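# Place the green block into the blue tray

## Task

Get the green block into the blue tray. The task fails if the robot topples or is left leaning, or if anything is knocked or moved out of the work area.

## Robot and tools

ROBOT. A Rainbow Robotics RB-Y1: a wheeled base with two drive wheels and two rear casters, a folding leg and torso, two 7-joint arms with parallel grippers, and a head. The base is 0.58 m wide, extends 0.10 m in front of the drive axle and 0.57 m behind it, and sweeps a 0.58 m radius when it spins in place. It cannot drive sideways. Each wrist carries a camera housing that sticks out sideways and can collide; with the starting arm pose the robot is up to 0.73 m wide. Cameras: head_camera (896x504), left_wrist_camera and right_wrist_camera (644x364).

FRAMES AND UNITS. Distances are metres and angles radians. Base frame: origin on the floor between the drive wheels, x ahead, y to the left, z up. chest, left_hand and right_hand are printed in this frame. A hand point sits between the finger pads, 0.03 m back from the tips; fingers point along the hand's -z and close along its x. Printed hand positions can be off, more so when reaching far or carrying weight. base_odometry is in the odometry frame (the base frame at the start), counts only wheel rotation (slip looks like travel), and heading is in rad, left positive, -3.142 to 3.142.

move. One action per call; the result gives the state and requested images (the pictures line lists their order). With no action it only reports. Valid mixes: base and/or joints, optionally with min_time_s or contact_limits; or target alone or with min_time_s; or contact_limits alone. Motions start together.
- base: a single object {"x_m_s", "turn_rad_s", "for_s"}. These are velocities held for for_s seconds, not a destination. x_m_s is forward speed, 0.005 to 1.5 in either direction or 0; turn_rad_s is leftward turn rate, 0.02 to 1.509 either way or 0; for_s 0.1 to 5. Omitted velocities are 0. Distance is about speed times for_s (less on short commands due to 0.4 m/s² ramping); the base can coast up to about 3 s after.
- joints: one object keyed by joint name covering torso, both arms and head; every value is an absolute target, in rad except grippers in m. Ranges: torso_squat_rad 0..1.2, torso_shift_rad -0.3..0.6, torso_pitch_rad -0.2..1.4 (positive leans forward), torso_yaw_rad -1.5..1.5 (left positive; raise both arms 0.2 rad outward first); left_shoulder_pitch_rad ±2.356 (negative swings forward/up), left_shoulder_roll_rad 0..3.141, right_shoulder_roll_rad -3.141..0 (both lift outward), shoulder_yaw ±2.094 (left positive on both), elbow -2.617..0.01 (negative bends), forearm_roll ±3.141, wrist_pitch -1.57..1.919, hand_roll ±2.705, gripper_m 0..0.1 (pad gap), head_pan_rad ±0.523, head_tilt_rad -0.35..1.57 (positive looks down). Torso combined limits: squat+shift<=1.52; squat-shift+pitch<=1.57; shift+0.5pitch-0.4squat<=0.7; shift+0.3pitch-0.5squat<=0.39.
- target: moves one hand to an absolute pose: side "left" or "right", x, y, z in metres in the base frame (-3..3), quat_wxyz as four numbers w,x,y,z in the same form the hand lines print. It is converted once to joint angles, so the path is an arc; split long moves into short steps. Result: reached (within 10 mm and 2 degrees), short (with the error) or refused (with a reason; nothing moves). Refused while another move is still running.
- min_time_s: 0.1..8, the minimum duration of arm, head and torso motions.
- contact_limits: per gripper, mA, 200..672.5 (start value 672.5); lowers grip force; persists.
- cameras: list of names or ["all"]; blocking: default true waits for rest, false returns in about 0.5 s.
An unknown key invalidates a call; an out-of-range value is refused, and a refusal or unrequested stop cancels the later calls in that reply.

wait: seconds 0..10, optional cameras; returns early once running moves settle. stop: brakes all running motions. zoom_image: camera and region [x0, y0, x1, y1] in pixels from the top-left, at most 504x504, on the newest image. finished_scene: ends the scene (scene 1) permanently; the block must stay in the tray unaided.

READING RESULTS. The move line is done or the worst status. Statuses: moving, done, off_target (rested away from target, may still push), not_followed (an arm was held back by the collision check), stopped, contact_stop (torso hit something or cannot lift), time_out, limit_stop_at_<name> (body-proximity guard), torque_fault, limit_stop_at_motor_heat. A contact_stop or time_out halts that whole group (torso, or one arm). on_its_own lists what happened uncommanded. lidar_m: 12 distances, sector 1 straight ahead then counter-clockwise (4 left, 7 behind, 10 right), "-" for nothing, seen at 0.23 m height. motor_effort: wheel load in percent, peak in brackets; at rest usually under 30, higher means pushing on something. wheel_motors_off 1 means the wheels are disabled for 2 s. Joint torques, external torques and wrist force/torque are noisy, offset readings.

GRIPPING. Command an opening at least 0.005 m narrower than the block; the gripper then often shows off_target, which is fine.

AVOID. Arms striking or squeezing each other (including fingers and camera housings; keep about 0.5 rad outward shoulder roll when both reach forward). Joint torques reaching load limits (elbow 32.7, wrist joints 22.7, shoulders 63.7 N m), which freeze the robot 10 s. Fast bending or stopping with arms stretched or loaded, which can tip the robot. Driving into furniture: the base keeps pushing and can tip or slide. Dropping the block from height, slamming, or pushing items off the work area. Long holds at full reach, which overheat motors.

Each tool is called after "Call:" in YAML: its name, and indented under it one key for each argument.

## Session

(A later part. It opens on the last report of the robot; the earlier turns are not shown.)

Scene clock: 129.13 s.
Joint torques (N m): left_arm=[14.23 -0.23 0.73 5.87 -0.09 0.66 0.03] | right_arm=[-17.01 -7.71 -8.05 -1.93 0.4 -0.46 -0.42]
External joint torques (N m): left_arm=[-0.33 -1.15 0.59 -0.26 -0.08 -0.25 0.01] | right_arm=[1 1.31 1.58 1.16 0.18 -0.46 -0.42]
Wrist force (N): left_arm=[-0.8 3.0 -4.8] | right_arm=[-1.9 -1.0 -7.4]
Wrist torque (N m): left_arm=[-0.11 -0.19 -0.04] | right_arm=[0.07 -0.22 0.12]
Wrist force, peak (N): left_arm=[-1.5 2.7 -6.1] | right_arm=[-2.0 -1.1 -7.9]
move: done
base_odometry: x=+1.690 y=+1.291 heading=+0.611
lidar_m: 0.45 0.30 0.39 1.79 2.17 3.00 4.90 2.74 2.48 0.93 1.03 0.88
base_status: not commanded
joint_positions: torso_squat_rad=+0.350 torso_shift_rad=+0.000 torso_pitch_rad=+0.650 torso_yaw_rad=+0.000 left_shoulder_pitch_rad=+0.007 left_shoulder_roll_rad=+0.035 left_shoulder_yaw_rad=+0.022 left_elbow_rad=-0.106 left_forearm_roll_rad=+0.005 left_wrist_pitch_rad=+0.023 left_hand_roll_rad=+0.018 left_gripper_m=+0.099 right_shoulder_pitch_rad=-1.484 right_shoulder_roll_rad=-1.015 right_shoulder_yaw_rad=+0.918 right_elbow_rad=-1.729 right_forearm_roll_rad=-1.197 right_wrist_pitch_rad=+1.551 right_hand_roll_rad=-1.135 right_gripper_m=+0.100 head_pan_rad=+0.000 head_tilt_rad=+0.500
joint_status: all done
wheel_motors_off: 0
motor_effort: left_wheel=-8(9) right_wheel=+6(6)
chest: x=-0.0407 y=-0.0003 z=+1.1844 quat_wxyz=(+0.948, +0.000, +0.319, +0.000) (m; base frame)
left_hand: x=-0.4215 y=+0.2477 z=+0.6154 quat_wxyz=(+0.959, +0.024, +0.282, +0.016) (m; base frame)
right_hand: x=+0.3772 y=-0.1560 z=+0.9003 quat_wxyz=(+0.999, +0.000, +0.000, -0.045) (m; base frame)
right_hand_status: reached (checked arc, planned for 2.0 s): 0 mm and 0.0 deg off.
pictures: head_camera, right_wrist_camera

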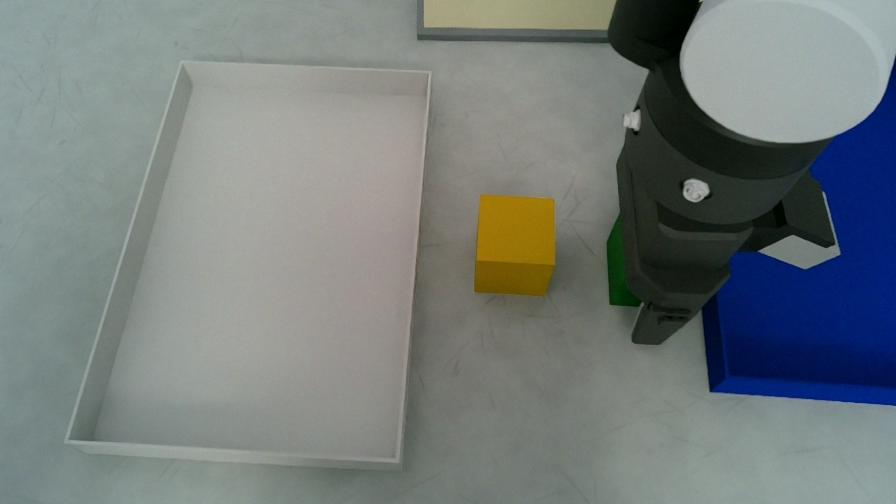

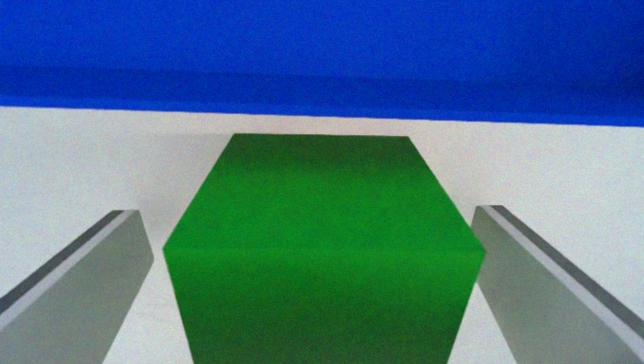

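Call:
move:
  target: {"side": "right", "x": 0.377, "y": -0.156, "z": 0.876, "quat_wxyz": [0.999, 0, 0, -0.045]}
  min_time_s: 1

Call:
move:
  joints: {"right_gripper_m": 0.03}
  cameras: ["right_wrist_camera"]

Call:
move:
  target: {"side": "right", "x": 0.377, "y": -0.156, "z": 0.97, "quat_wxyz": [0.999, 0, 0, -0.045]}
  min_time_s: 1.5
  cameras: ["head_camera", "right_wrist_camera"]

Scene clock: 135.03 s.
Joint torques (N m): left_arm=[14.25 -0.08 0.28 5.99 -0.01 0.61 -0.11] | right_arm=[28.67 9.13 23.57 15.41 13.21 -14.67 -1.12]
External joint torques (N m): left_arm=[-0.13 -0.97 0.15 -0.07 0 -0.29 -0.14] | right_arm=[46.82 18.15 33.14 18.63 12.95 -14.64 -1.12]
Wrist force (N): left_arm=[-1.3 2.3 -5.0] | right_arm=[-27.2 -21.2 192.8]
Wrist torque (N m): left_arm=[-0.06 -0.30 -0.09] | right_arm=[-1.95 11.76 0.92]
Wrist force, peak (N): left_arm=[-1.6 2.6 -5.9] | right_arm=[-29.5 -22.5 196.6]
move: short
base_odometry: x=+1.690 y=+1.291 heading=+0.611
lidar_m: 0.47 0.29 0.39 1.80 2.16 3.01 4.88 2.74 2.47 0.92 1.02 0.89
base_status: not commanded
joint_positions: torso_squat_rad=+0.351 torso_shift_rad=-0.003 torso_pitch_rad=+0.643 torso_yaw_rad=-0.001 left_shoulder_pitch_rad=+0.007 left_shoulder_roll_rad=+0.035 left_shoulder_yaw_rad=+0.022 left_elbow_rad=-0.106 left_forearm_roll_rad=+0.005 left_wrist_pitch_rad=+0.023 left_hand_roll_rad=+0.018 left_gripper_m=+0.099 right_shoulder_pitch_rad=-1.465 right_shoulder_roll_rad=-0.992 right_shoulder_yaw_rad=+0.935 right_elbow_rad=-1.690 right_forearm_roll_rad=-1.160 right_wrist_pitch_rad=+1.505 right_hand_roll_rad=-1.117 right_gripper_m=+0.100 head_pan_rad=+0.000 head_tilt_rad=+0.500
joint_status: all done
wheel_motors_off: 0
motor_effort: left_wheel=-8(10) right_wheel=+16(16)
chest: x=-0.0444 y=+0.0000 z=+1.1856 quat_wxyz=(+0.949, -0.001, +0.316, +0.000) (m; base frame)
left_hand: x=-0.4208 y=+0.2476 z=+0.6135 quat_wxyz=(+0.960, +0.024, +0.279, +0.016) (m; base frame)
right_hand: x=+0.3803 y=-0.1547 z=+0.8877 quat_wxyz=(+0.999, +0.003, -0.010, -0.045) (m; base frame)
right_hand_status: short (checked arc, planned for 1.0 s): 12 mm and 1.2 deg off.
pictures: none

Scene clock: 136.37 s.
Joint torques (N m): left_arm=[14.14 -0.36 0.6 6.21 0.06 0.71 0.05] | right_arm=[27.64 0.09 23.94 17.23 10.75 -7.11 -0.3]
External joint torques (N m): left_arm=[-0.25 -1.24 0.46 0.15 0.07 -0.19 0.03] | right_arm=[45.8 9.07 33.51 20.47 10.5 -7.07 -0.3]
Wrist force (N): left_arm=[-1.7 2.5 -5.0] | right_arm=[-27.1 -0.2 163.8]
Wrist torque (N m): left_arm=[-0.08 -0.35 -0.08] | right_arm=[-1.17 6.03 -0.22]
Wrist force, peak (N): left_arm=[-1.1 2.1 -5.8] | right_arm=[-26.9 -20.7 193.3]
move: off_target
base_odometry: x=+1.690 y=+1.291 heading=+0.611
lidar_m: 0.48 0.29 0.38 1.80 2.16 3.01 4.90 2.74 2.48 0.93 1.02 0.88
base_status: not commanded
joint_positions: torso_squat_rad=+0.351 torso_shift_rad=-0.003 torso_pitch_rad=+0.643 torso_yaw_rad=-0.001 left_shoulder_pitch_rad=+0.007 left_shoulder_roll_rad=+0.036 left_shoulder_yaw_rad=+0.022 left_elbow_rad=-0.106 left_forearm_roll_rad=+0.005 left_wrist_pitch_rad=+0.023 left_hand_roll_rad=+0.018 left_gripper_m=+0.099 right_shoulder_pitch_rad=-1.465 right_shoulder_roll_rad=-0.990 right_shoulder_yaw_rad=+0.935 right_elbow_rad=-1.691 right_forearm_roll_rad=-1.159 right_wrist_pitch_rad=+1.504 right_hand_roll_rad=-1.117 right_gripper_m=+0.050 head_pan_rad=+0.000 head_tilt_rad=+0.500
joint_status: right_gripper_m off_target (ended at +0.050, target +0.030)
wheel_motors_off: 0
motor_effort: left_wheel=-6(9) right_wheel=+16(16)
chest: x=-0.0443 y=+0.0001 z=+1.1856 quat_wxyz=(+0.949, -0.001, +0.316, +0.000) (m; base frame)
left_hand: x=-0.4209 y=+0.2476 z=+0.6135 quat_wxyz=(+0.960, +0.024, +0.279, +0.016) (m; base frame)
right_hand: x=+0.3802 y=-0.1529 z=+0.8875 quat_wxyz=(+0.999, +0.004, -0.011, -0.044) (m; base frame)
pictures: right_wrist_camera

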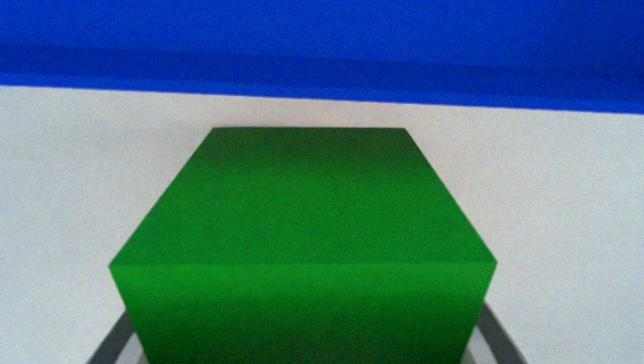

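Scene clock: 138.20 s.
Joint torques (N m): left_arm=[14.57 -0.32 0.49 6.45 -0.05 0.7 -0.03] | right_arm=[-19.53 -9.03 -10.59 -2.93 -0.08 0.04 -0.4]
External joint torques (N m): left_arm=[0.02 -1.25 0.35 0.32 -0.05 -0.21 -0.06] | right_arm=[-1.17 -0.05 -0.68 -0.61 -0.29 0.04 -0.4]
Wrist force (N): left_arm=[-1.4 2.8 -5.3] | right_arm=[-2.2 -1.0 -8.2]
Wrist torque (N m): left_arm=[-0.09 -0.29 -0.06] | right_arm=[0.10 -0.24 0.09]
Wrist force, peak (N): left_arm=[-1.4 3.0 -5.4] | right_arm=[-27.5 0.1 164.3]
move: done
base_odometry: x=+1.690 y=+1.291 heading=+0.611
lidar_m: 0.46 0.29 0.38 1.80 2.17 3.02 4.90 2.75 2.49 0.93 1.01 0.88
base_status: not commanded
joint_positions: torso_squat_rad=+0.350 torso_shift_rad=+0.000 torso_pitch_rad=+0.650 torso_yaw_rad=+0.000 left_shoulder_pitch_rad=+0.007 left_shoulder_roll_rad=+0.036 left_shoulder_yaw_rad=+0.022 left_elbow_rad=-0.106 left_forearm_roll_rad=+0.005 left_wrist_pitch_rad=+0.023 left_hand_roll_rad=+0.018 left_gripper_m=+0.099 right_shoulder_pitch_rad=-1.584 right_shoulder_roll_rad=-1.067 right_shoulder_yaw_rad=+0.847 right_elbow_rad=-1.787 right_forearm_roll_rad=-1.322 right_wrist_pitch_rad=+1.684 right_hand_roll_rad=-1.164 right_gripper_m=+0.050 head_pan_rad=+0.000 head_tilt_rad=+0.500
joint_status: all done
wheel_motors_off: 0
motor_effort: left_wheel=-6(8) right_wheel=+9(16)
chest: x=-0.0409 y=-0.0003 z=+1.1844 quat_wxyz=(+0.948, +0.000, +0.319, +0.000) (m; base frame)
left_hand: x=-0.4214 y=+0.2477 z=+0.6152 quat_wxyz=(+0.959, +0.024, +0.282, +0.016) (m; base frame)
right_hand: x=+0.3789 y=-0.1561 z=+0.9656 quat_wxyz=(+0.999, +0.000, +0.004, -0.045) (m; base frame)
right_hand_status: reached (checked arc, planned for 1.5 s): 5 mm and 0.4 deg off.
pictures: head_camera, right_wrist_camera

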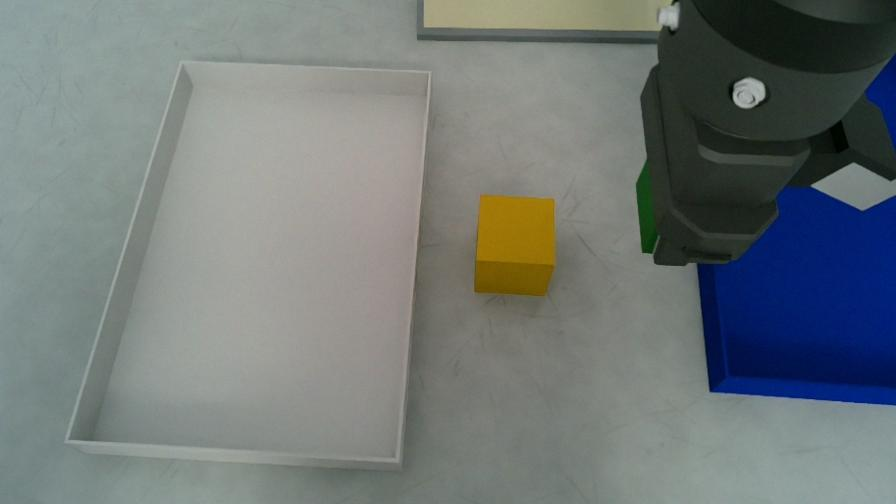

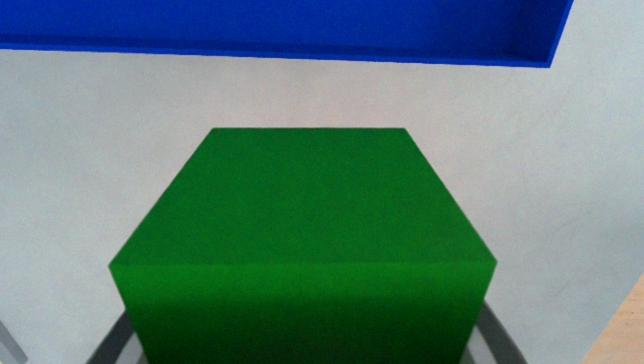

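Call:
move:
  target: {"side": "right", "x": 0.41, "y": -0.3, "z": 0.98, "quat_wxyz": [0.999, 0, 0, -0.045]}
  min_time_s: 2
  cameras: ["head_camera", "right_wrist_camera"]

Call:
move:
  target: {"side": "right", "x": 0.41, "y": -0.3, "z": 0.91, "quat_wxyz": [0.999, 0, 0, -0.045]}
  min_time_s: 2
  cameras: ["head_camera", "right_wrist_camera"]

Scene clock: 143.63 s.
Joint torques (N m): left_arm=[14.17 0.08 0.13 6.44 -0.13 0.76 -0.01] | right_arm=[-15.27 -13.67 -10.99 -0.49 -0.08 -0.47 -0.14]
External joint torques (N m): left_arm=[-0.37 -0.84 -0.01 0.32 -0.12 -0.15 -0.04] | right_arm=[0.79 -0.03 -0.77 0.61 -0.33 -0.45 -0.14]
Wrist force (N): left_arm=[-1.4 2.9 -5.0] | right_arm=[-2.3 -1.2 -8.2]
Wrist torque (N m): left_arm=[-0.10 -0.28 -0.09] | right_arm=[0.04 -0.26 -0.01]
Wrist force, peak (N): left_arm=[-1.7 2.4 -6.1] | right_arm=[-1.8 -1.1 -8.8]
move: done
base_odometry: x=+1.690 y=+1.291 heading=+0.611
lidar_m: 0.46 0.29 0.39 1.79 2.15 3.01 4.90 2.74 2.47 0.93 1.03 0.88
base_status: not commanded
joint_positions: torso_squat_rad=+0.350 torso_shift_rad=+0.000 torso_pitch_rad=+0.650 torso_yaw_rad=+0.000 left_shoulder_pitch_rad=+0.007 left_shoulder_roll_rad=+0.036 left_shoulder_yaw_rad=+0.022 left_elbow_rad=-0.106 left_forearm_roll_rad=+0.005 left_wrist_pitch_rad=+0.023 left_hand_roll_rad=+0.018 left_gripper_m=+0.099 right_shoulder_pitch_rad=-1.451 right_shoulder_roll_rad=-1.372 right_shoulder_yaw_rad=+0.744 right_elbow_rad=-1.631 right_forearm_roll_rad=-1.438 right_wrist_pitch_rad=+1.574 right_hand_roll_rad=-0.744 right_gripper_m=+0.050 head_pan_rad=+0.000 head_tilt_rad=+0.500
joint_status: all done
wheel_motors_off: 0
motor_effort: left_wheel=-6(8) right_wheel=+8(9)
chest: x=-0.0409 y=-0.0003 z=+1.1844 quat_wxyz=(+0.948, +0.000, +0.319, +0.000) (m; base frame)
left_hand: x=-0.4214 y=+0.2477 z=+0.6152 quat_wxyz=(+0.959, +0.024, +0.282, +0.016) (m; base frame)
right_hand: x=+0.4095 y=-0.3000 z=+0.9803 quat_wxyz=(+0.999, -0.001, -0.003, -0.046) (m; base frame)
right_hand_status: reached (checked arc, planned for 2.0 s): 1 mm and 0.4 deg off.
pictures: head_camera, right_wrist_camera

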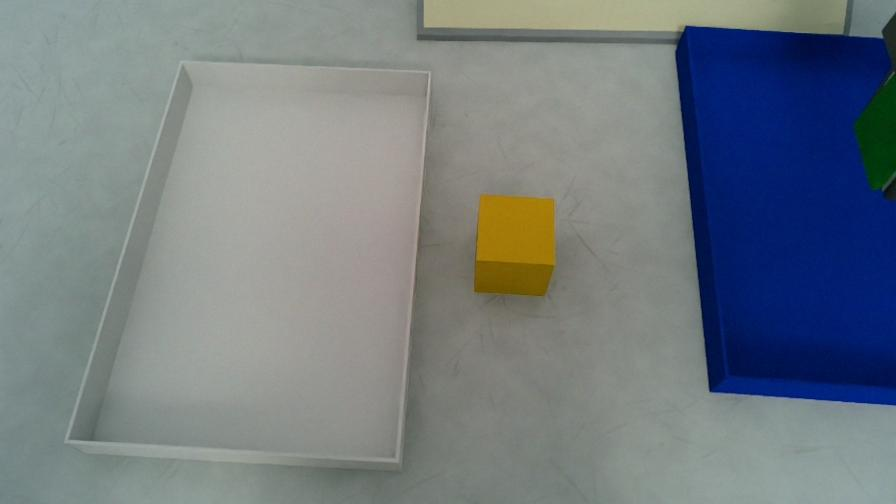

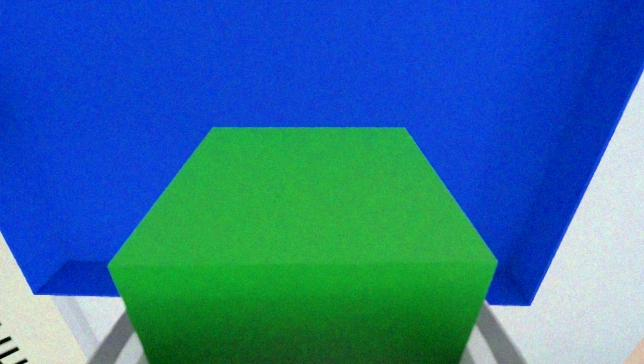

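Scene clock: 145.97 s.
Joint torques (N m): left_arm=[14.65 -0.03 0.64 6.39 -0.02 0.75 -0.13] | right_arm=[-15.19 -12.47 -8.32 -0.82 0.4 -0.47 -0.02]
External joint torques (N m): left_arm=[0.11 -0.96 0.5 0.26 -0.02 -0.16 -0.16] | right_arm=[0.95 1.59 1.56 0.86 0.16 -0.45 -0.02]
Wrist force (N): left_arm=[-1.1 2.7 -5.7] | right_arm=[-2.4 -1.1 -8.4]
Wrist torque (N m): left_arm=[-0.07 -0.24 -0.08] | right_arm=[0.05 -0.26 -0.07]
Wrist force, peak (N): left_arm=[-1.2 2.7 -5.8] | right_arm=[-2.5 -1.1 -8.7]
move: done
base_odometry: x=+1.690 y=+1.291 heading=+0.611
lidar_m: 0.46 0.28 0.39 1.79 2.15 3.02 4.89 2.73 2.49 0.94 1.02 0.88
base_status: not commanded
joint_positions: torso_squat_rad=+0.350 torso_shift_rad=+0.000 torso_pitch_rad=+0.650 torso_yaw_rad=+0.000 left_shoulder_pitch_rad=+0.007 left_shoulder_roll_rad=+0.036 left_shoulder_yaw_rad=+0.022 left_elbow_rad=-0.106 left_forearm_roll_rad=+0.005 left_wrist_pitch_rad=+0.023 left_hand_roll_rad=+0.018 left_gripper_m=+0.099 right_shoulder_pitch_rad=-1.360 right_shoulder_roll_rad=-1.287 right_shoulder_yaw_rad=+0.806 right_elbow_rad=-1.555 right_forearm_roll_rad=-1.345 right_wrist_pitch_rad=+1.434 right_hand_roll_rad=-0.713 right_gripper_m=+0.050 head_pan_rad=+0.000 head_tilt_rad=+0.500
joint_status: all done
wheel_motors_off: 0
motor_effort: left_wheel=-7(8) right_wheel=+9(9)
chest: x=-0.0409 y=-0.0003 z=+1.1844 quat_wxyz=(+0.948, +0.000, +0.319, +0.000) (m; base frame)
left_hand: x=-0.4214 y=+0.2477 z=+0.6152 quat_wxyz=(+0.959, +0.024, +0.282, +0.016) (m; base frame)
right_hand: x=+0.4092 y=-0.3000 z=+0.9106 quat_wxyz=(+0.999, +0.000, -0.001, -0.045) (m; base frame)
right_hand_status: reached (checked arc, planned for 2.0 s): 1 mm and 0.1 deg off.
pictures: head_camera, right_wrist_camera

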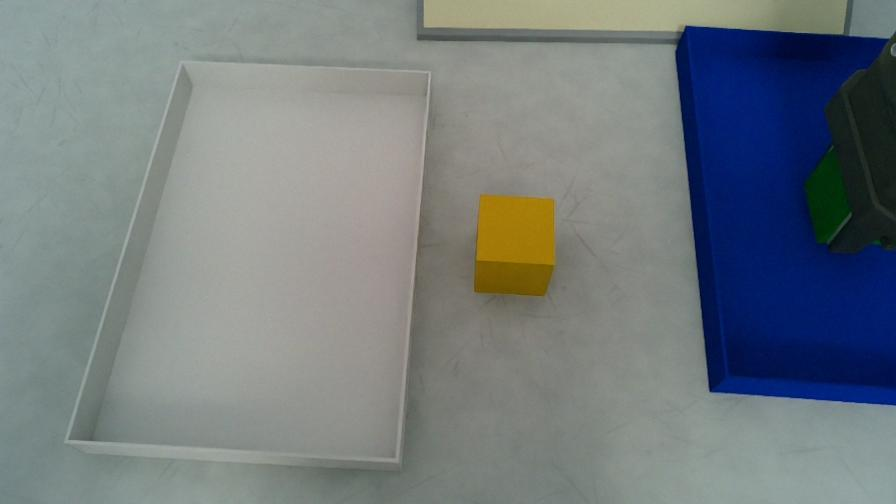

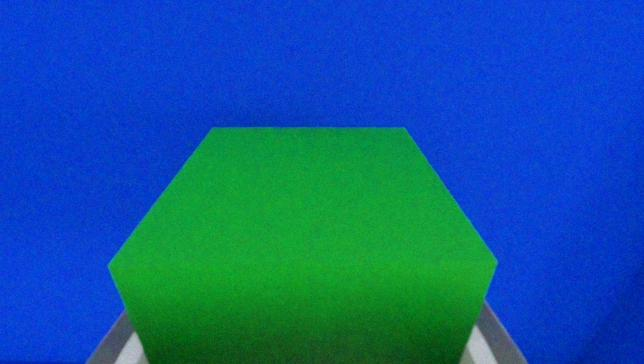

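Call:
move:
  target: {"side": "right", "x": 0.41, "y": -0.3, "z": 0.902, "quat_wxyz": [0.999, 0, 0, -0.045]}
  min_time_s: 1

Call:
move:
  target: {"side": "right", "x": 0.41, "y": -0.3, "z": 0.897, "quat_wxyz": [0.999, 0, 0, -0.045]}
  min_time_s: 1

Scene clock: 148.97 s.
Joint torques (N m): left_arm=[14.72 -0.04 0.72 6.36 -0.03 0.78 0.04] | right_arm=[-14.99 -12.86 -7.93 -0.93 0.45 -0.49 -0.1]
External joint torques (N m): left_arm=[0.17 -0.96 0.58 0.24 -0.02 -0.13 0.01] | right_arm=[1.2 1.22 1.87 0.83 0.22 -0.47 -0.1]
Wrist force (N): left_arm=[-1.3 2.0 -5.2] | right_arm=[-2.6 -0.6 -8.6]
Wrist torque (N m): left_arm=[-0.03 -0.25 -0.05] | right_arm=[-0.04 -0.31 -0.07]
Wrist force, peak (N): left_arm=[-1.8 2.3 -5.8] | right_arm=[-2.5 -1.1 -8.6]
move: done
base_odometry: x=+1.690 y=+1.291 heading=+0.611
lidar_m: 0.45 0.29 0.39 1.80 2.14 3.00 4.90 2.73 2.48 0.92 1.02 0.89
base_status: not commanded
joint_positions: torso_squat_rad=+0.350 torso_shift_rad=+0.000 torso_pitch_rad=+0.650 torso_yaw_rad=+0.000 left_shoulder_pitch_rad=+0.007 left_shoulder_roll_rad=+0.036 left_shoulder_yaw_rad=+0.022 left_elbow_rad=-0.106 left_forearm_roll_rad=+0.005 left_wrist_pitch_rad=+0.023 left_hand_roll_rad=+0.018 left_gripper_m=+0.099 right_shoulder_pitch_rad=-1.353 right_shoulder_roll_rad=-1.273 right_shoulder_yaw_rad=+0.813 right_elbow_rad=-1.537 right_forearm_roll_rad=-1.335 right_wrist_pitch_rad=+1.419 right_hand_roll_rad=-0.706 right_gripper_m=+0.050 head_pan_rad=+0.000 head_tilt_rad=+0.500
joint_status: all done
wheel_motors_off: 0
motor_effort: left_wheel=-5(7) right_wheel=+8(9)
chest: x=-0.0409 y=-0.0003 z=+1.1844 quat_wxyz=(+0.948, +0.000, +0.319, +0.000) (m; base frame)
left_hand: x=-0.4214 y=+0.2477 z=+0.6152 quat_wxyz=(+0.959, +0.024, +0.282, +0.016) (m; base frame)
right_hand: x=+0.4099 y=-0.3000 z=+0.9024 quat_wxyz=(+0.999, +0.000, +0.000, -0.045) (m; base frame)
right_hand_status: reached (checked arc, planned for 1.0 s): 0 mm and 0.0 deg off.
pictures: none

Scene clock: 150.30 s.
Joint torques (N m): left_arm=[14.29 -0.28 0.45 6.31 -0.09 0.72 -0.12] | right_arm=[-14.86 -12.65 -8.13 -0.97 0.37 -0.54 -0.03]
External joint torques (N m): left_arm=[-0.26 -1.21 0.32 0.19 -0.08 -0.19 -0.15] | right_arm=[1.36 1.44 1.62 0.82 0.13 -0.52 -0.03]
Wrist force (N): left_arm=[-0.8 2.7 -4.4] | right_arm=[-2.3 -1.0 -8.5]
Wrist torque (N m): left_arm=[-0.08 -0.25 -0.07] | right_arm=[0.02 -0.27 -0.08]
Wrist force, peak (N): left_arm=[-1.8 2.6 -5.7] | right_arm=[-2.4 -1.4 -8.6]
move: done
base_odometry: x=+1.690 y=+1.291 heading=+0.611
lidar_m: 0.46 0.28 0.38 1.79 2.15 3.00 4.88 2.74 2.49 0.93 1.01 0.88
base_status: not commanded
joint_positions: torso_squat_rad=+0.350 torso_shift_rad=+0.000 torso_pitch_rad=+0.650 torso_yaw_rad=+0.000 left_shoulder_pitch_rad=+0.007 left_shoulder_roll_rad=+0.036 left_shoulder_yaw_rad=+0.022 left_elbow_rad=-0.106 left_forearm_roll_rad=+0.005 left_wrist_pitch_rad=+0.023 left_hand_roll_rad=+0.018 left_gripper_m=+0.099 right_shoulder_pitch_rad=-1.348 right_shoulder_roll_rad=-1.265 right_shoulder_yaw_rad=+0.817 right_elbow_rad=-1.527 right_forearm_roll_rad=-1.328 right_wrist_pitch_rad=+1.410 right_hand_roll_rad=-0.702 right_gripper_m=+0.050 head_pan_rad=+0.000 head_tilt_rad=+0.500
joint_status: all done
wheel_motors_off: 0
motor_effort: left_wheel=-7(8) right_wheel=+9(9)
chest: x=-0.0409 y=-0.0003 z=+1.1844 quat_wxyz=(+0.948, +0.000, +0.319, +0.000) (m; base frame)
left_hand: x=-0.4214 y=+0.2477 z=+0.6152 quat_wxyz=(+0.959, +0.024, +0.282, +0.016) (m; base frame)
right_hand: x=+0.4101 y=-0.3000 z=+0.8973 quat_wxyz=(+0.999, +0.000, +0.000, -0.045) (m; base frame)
right_hand_status: reached (checked arc, planned for 1.0 s): 0 mm and 0.0 deg off.
pictures: none

Call:
move:
  target: {"side": "right", "x": 0.41, "y": -0.3, "z": 0.893, "quat_wxyz": [0.999, 0, 0, -0.045]}
  min_time_s: 1

Call:
move:
  target: {"side": "right", "x": 0.41, "y": -0.3, "z": 0.891, "quat_wxyz": [0.999, 0, 0, -0.045]}
  min_time_s: 1

Scene clock: 153.13 s.
Joint torques (N m): left_arm=[14.59 -0.1 0.31 6.54 0.02 0.67 0] | right_arm=[-10.17 -9.59 -4.11 0.44 1.09 -1.45 -0.01]
External joint torques (N m): left_arm=[0.05 -1.02 0.17 0.41 0.02 -0.24 -0.03] | right_arm=[6.07 4.51 5.62 2.25 0.85 -1.43 -0.01]
Wrist force (N): left_arm=[-1.4 2.2 -4.7] | right_arm=[-5.6 -1.7 11.6]
Wrist torque (N m): left_arm=[0.03 -0.28 -0.05] | right_arm=[0.21 0.18 -0.03]
Wrist force, peak (N): left_arm=[-1.4 2.9 -5.9] | right_arm=[-5.8 -1.4 12.2]
move: done
base_odometry: x=+1.690 y=+1.291 heading=+0.611
lidar_m: 0.45 0.29 0.38 1.79 2.16 3.02 4.89 2.75 2.48 0.93 1.03 0.89
base_status: not commanded
joint_positions: torso_squat_rad=+0.350 torso_shift_rad=+0.000 torso_pitch_rad=+0.650 torso_yaw_rad=+0.000 left_shoulder_pitch_rad=+0.007 left_shoulder_roll_rad=+0.036 left_shoulder_yaw_rad=+0.022 left_elbow_rad=-0.106 left_forearm_roll_rad=+0.005 left_wrist_pitch_rad=+0.023 left_hand_roll_rad=+0.018 left_gripper_m=+0.099 right_shoulder_pitch_rad=-1.346 right_shoulder_roll_rad=-1.259 right_shoulder_yaw_rad=+0.820 right_elbow_rad=-1.520 right_forearm_roll_rad=-1.323 right_wrist_pitch_rad=+1.402 right_hand_roll_rad=-0.700 right_gripper_m=+0.050 head_pan_rad=+0.000 head_tilt_rad=+0.500
joint_status: all done
wheel_motors_off: 0
motor_effort: left_wheel=-7(8) right_wheel=+8(9)
chest: x=-0.0410 y=-0.0003 z=+1.1845 quat_wxyz=(+0.948, +0.000, +0.319, +0.000) (m; base frame)
left_hand: x=-0.4214 y=+0.2477 z=+0.6152 quat_wxyz=(+0.959, +0.024, +0.282, +0.016) (m; base frame)
right_hand: x=+0.4108 y=-0.3000 z=+0.8943 quat_wxyz=(+0.999, +0.000, -0.001, -0.045) (m; base frame)
right_hand_status: reached (checked arc, planned for 1.0 s): 1 mm and 0.2 deg off.
pictures: none

Scene clock: 154.47 s.
Joint torques (N m): left_arm=[14.53 -0.18 0.36 6.46 -0.06 0.66 -0.08] | right_arm=[-5.82 -6.32 -0.97 1.76 1.91 -2.52 0]
External joint torques (N m): left_arm=[0.01 -1.1 0.22 0.34 -0.06 -0.25 -0.11] | right_arm=[10.45 7.78 8.75 3.58 1.67 -2.5 0]
Wrist force (N): left_arm=[-1.1 2.2 -5.0] | right_arm=[-9.3 -2.2 28.7]
Wrist torque (N m): left_arm=[-0.06 -0.27 -0.08] | right_arm=[0.29 0.66 -0.03]
Wrist force, peak (N): left_arm=[-1.3 3.1 -5.6] | right_arm=[-9.4 -1.9 29.3]
move: done
base_odometry: x=+1.690 y=+1.291 heading=+0.611
lidar_m: 0.46 0.28 0.39 1.79 2.16 3.00 4.90 2.74 2.48 0.93 1.01 0.88
base_status: not commanded
joint_positions: torso_squat_rad=+0.350 torso_shift_rad=+0.000 torso_pitch_rad=+0.649 torso_yaw_rad=+0.000 left_shoulder_pitch_rad=+0.007 left_shoulder_roll_rad=+0.036 left_shoulder_yaw_rad=+0.022 left_elbow_rad=-0.106 left_forearm_roll_rad=+0.005 left_wrist_pitch_rad=+0.023 left_hand_roll_rad=+0.018 left_gripper_m=+0.099 right_shoulder_pitch_rad=-1.345 right_shoulder_roll_rad=-1.256 right_shoulder_yaw_rad=+0.821 right_elbow_rad=-1.516 right_forearm_roll_rad=-1.320 right_wrist_pitch_rad=+1.398 right_hand_roll_rad=-0.698 right_gripper_m=+0.050 head_pan_rad=+0.000 head_tilt_rad=+0.500
joint_status: all done
wheel_motors_off: 0
motor_effort: left_wheel=-7(8) right_wheel=+9(9)
chest: x=-0.0413 y=-0.0003 z=+1.1846 quat_wxyz=(+0.948, +0.000, +0.319, +0.000) (m; base frame)
left_hand: x=-0.4214 y=+0.2477 z=+0.6150 quat_wxyz=(+0.959, +0.024, +0.282, +0.016) (m; base frame)
right_hand: x=+0.4112 y=-0.3000 z=+0.8934 quat_wxyz=(+0.999, +0.000, -0.002, -0.045) (m; base frame)
right_hand_status: reached (checked arc, planned for 1.0 s): 3 mm and 0.3 deg off.
pictures: none

Contact. Ease off slightly, open, lift.

Call:
move:
  target: {"side": "right", "x": 0.41, "y": -0.3, "z": 0.8945, "quat_wxyz": [0.999, 0, 0, -0.045]}
  min_time_s: 1

Call:
move:
  joints: {"right_gripper_m": 0.09}

Call:
move:
  target: {"side": "right", "x": 0.405, "y": -0.3, "z": 1.02, "quat_wxyz": [0.999, 0, 0, -0.045]}
  min_time_s: 2.5
  cameras: ["head_camera", "right_wrist_camera"]

Scene clock: 157.77 s.
Joint torques (N m): left_arm=[14.54 0.26 0.81 6.36 0 0.65 -0.01] | right_arm=[-13.21 -12.71 -6.97 -1.9 -0.09 0.35 -0.6]
External joint torques (N m): left_arm=[0.01 -0.66 0.67 0.23 0.01 -0.26 -0.03] | right_arm=[3.05 1.38 2.75 -0.09 -0.33 0.37 -0.6]
Wrist force (N): left_arm=[-1.1 3.0 -4.8] | right_arm=[-0.3 -0.8 3.4]
Wrist torque (N m): left_arm=[-0.12 -0.29 -0.06] | right_arm=[0.16 -0.10 -0.07]
Wrist force, peak (N): left_arm=[-1.5 2.3 -5.8] | right_arm=[-9.7 -2.0 29.2]
move: done
base_odometry: x=+1.690 y=+1.291 heading=+0.611
lidar_m: 0.44 0.29 0.40 1.80 2.18 3.01 4.89 2.73 2.48 0.92 1.02 0.89
base_status: not commanded
joint_positions: torso_squat_rad=+0.350 torso_shift_rad=+0.000 torso_pitch_rad=+0.649 torso_yaw_rad=+0.000 left_shoulder_pitch_rad=+0.007 left_shoulder_roll_rad=+0.036 left_shoulder_yaw_rad=+0.022 left_elbow_rad=-0.106 left_forearm_roll_rad=+0.005 left_wrist_pitch_rad=+0.023 left_hand_roll_rad=+0.018 left_gripper_m=+0.099 right_shoulder_pitch_rad=-1.347 right_shoulder_roll_rad=-1.259 right_shoulder_yaw_rad=+0.820 right_elbow_rad=-1.518 right_forearm_roll_rad=-1.324 right_wrist_pitch_rad=+1.404 right_hand_roll_rad=-0.698 right_gripper_m=+0.050 head_pan_rad=+0.000 head_tilt_rad=+0.500
joint_status: all done
wheel_motors_off: 0
motor_effort: left_wheel=-6(8) right_wheel=+8(9)
chest: x=-0.0411 y=-0.0002 z=+1.1845 quat_wxyz=(+0.948, +0.000, +0.319, +0.000) (m; base frame)
left_hand: x=-0.4214 y=+0.2477 z=+0.6151 quat_wxyz=(+0.959, +0.024, +0.282, +0.016) (m; base frame)
right_hand: x=+0.4106 y=-0.2999 z=+0.8947 quat_wxyz=(+0.999, +0.000, -0.001, -0.045) (m; base frame)
right_hand_status: reached (checked arc, planned for 1.0 s): 1 mm and 0.1 deg off.
pictures: none

Scene clock: 158.70 s.
Joint torques (N m): left_arm=[14.72 0.08 0.49 6.5 0.04 0.79 -0.03] | right_arm=[-13.02 -12.42 -7.1 -2.04 -0.07 0.06 -0.52]
External joint torques (N m): left_arm=[0.19 -0.84 0.36 0.38 0.05 -0.12 -0.06] | right_arm=[3.24 1.67 2.62 -0.23 -0.31 0.07 -0.52]
Wrist force (N): left_arm=[-1.5 2.4 -5.0] | right_arm=[-0.2 -1.1 4.4]
Wrist torque (N m): left_arm=[-0.07 -0.27 -0.06] | right_arm=[0.02 0.20 -0.05]
Wrist force, peak (N): left_arm=[-1.6 3.1 -5.6] | right_arm=[-0.3 -0.6 4.6]
move: done
base_odometry: x=+1.690 y=+1.291 heading=+0.611
lidar_m: 0.46 0.29 0.39 1.80 2.16 3.00 4.89 2.75 2.49 0.93 1.03 0.88
base_status: not commanded
joint_positions: torso_squat_rad=+0.350 torso_shift_rad=+0.000 torso_pitch_rad=+0.649 torso_yaw_rad=+0.000 left_shoulder_pitch_rad=+0.007 left_shoulder_roll_rad=+0.036 left_shoulder_yaw_rad=+0.022 left_elbow_rad=-0.106 left_forearm_roll_rad=+0.005 left_wrist_pitch_rad=+0.023 left_hand_roll_rad=+0.018 left_gripper_m=+0.099 right_shoulder_pitch_rad=-1.347 right_shoulder_roll_rad=-1.259 right_shoulder_yaw_rad=+0.820 right_elbow_rad=-1.518 right_forearm_roll_rad=-1.324 right_wrist_pitch_rad=+1.404 right_hand_roll_rad=-0.698 right_gripper_m=+0.090 head_pan_rad=+0.000 head_tilt_rad=+0.500
joint_status: all done
wheel_motors_off: 0
motor_effort: left_wheel=-8(8) right_wheel=+8(9)
chest: x=-0.0411 y=-0.0003 z=+1.1845 quat_wxyz=(+0.948, +0.000, +0.319, +0.000) (m; base frame)
left_hand: x=-0.4214 y=+0.2477 z=+0.6152 quat_wxyz=(+0.959, +0.024, +0.282, +0.016) (m; base frame)
right_hand: x=+0.4106 y=-0.3000 z=+0.8947 quat_wxyz=(+0.999, +0.000, +0.000, -0.045) (m; base frame)
pictures: none

Scene clock: 161.53 s.
Joint torques (N m): left_arm=[14.7 -0.08 0.76 6.48 0.03 0.87 -0.04] | right_arm=[-17.27 -13.56 -11 -1.45 -0.05 0.11 -0.52]
External joint torques (N m): left_arm=[0.16 -1 0.63 0.35 0.03 -0.04 -0.07] | right_arm=[-1.37 -0.33 -0.77 -0.71 -0.29 0.12 -0.52]
Wrist force (N): left_arm=[-1.2 2.4 -5.4] | right_arm=[-1.9 -0.9 -7.3]
Wrist torque (N m): left_arm=[-0.05 -0.28 -0.06] | right_arm=[0.01 -0.21 0.10]
Wrist force, peak (N): left_arm=[-1.4 2.7 -5.7] | right_arm=[-2.3 -1.1 -7.8]
move: done
base_odometry: x=+1.690 y=+1.291 heading=+0.611
lidar_m: 0.47 0.28 0.39 1.79 2.17 3.00 4.90 2.73 2.47 0.93 1.02 0.89
base_status: not commanded
joint_positions: torso_squat_rad=+0.350 torso_shift_rad=+0.000 torso_pitch_rad=+0.650 torso_yaw_rad=+0.000 left_shoulder_pitch_rad=+0.007 left_shoulder_roll_rad=+0.036 left_shoulder_yaw_rad=+0.022 left_elbow_rad=-0.106 left_forearm_roll_rad=+0.005 left_wrist_pitch_rad=+0.023 left_hand_roll_rad=+0.018 left_gripper_m=+0.099 right_shoulder_pitch_rad=-1.509 right_shoulder_roll_rad=-1.414 right_shoulder_yaw_rad=+0.710 right_elbow_rad=-1.657 right_forearm_roll_rad=-1.501 right_wrist_pitch_rad=+1.660 right_hand_roll_rad=-0.754 right_gripper_m=+0.090 head_pan_rad=+0.000 head_tilt_rad=+0.500
joint_status: all done
wheel_motors_off: 0
motor_effort: left_wheel=-6(8) right_wheel=+8(8)
chest: x=-0.0409 y=-0.0003 z=+1.1844 quat_wxyz=(+0.948, +0.000, +0.319, +0.000) (m; base frame)
left_hand: x=-0.4214 y=+0.2477 z=+0.6152 quat_wxyz=(+0.959, +0.024, +0.282, +0.016) (m; base frame)
right_hand: x=+0.4051 y=-0.3001 z=+1.0194 quat_wxyz=(+0.999, +0.000, +0.000, -0.045) (m; base frame)
right_hand_status: reached (checked arc, planned for 2.5 s): 1 mm and 0.0 deg off.
pictures: head_camera, right_wrist_camera

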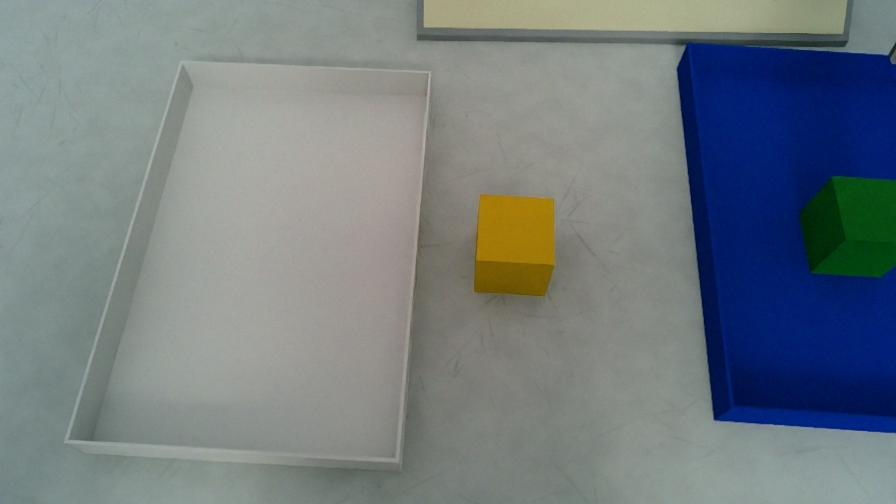

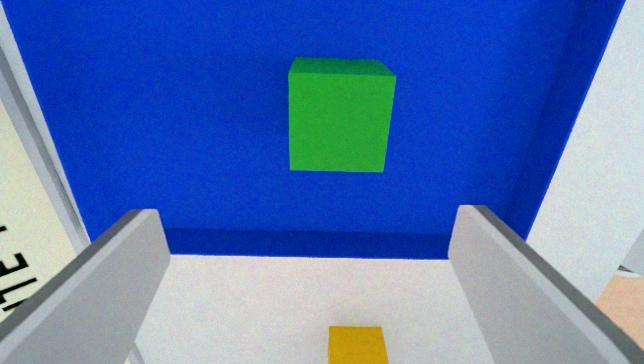

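Block rests in the blue tray, released.

Call:
finished_scene:

The scene is finished: the task was done.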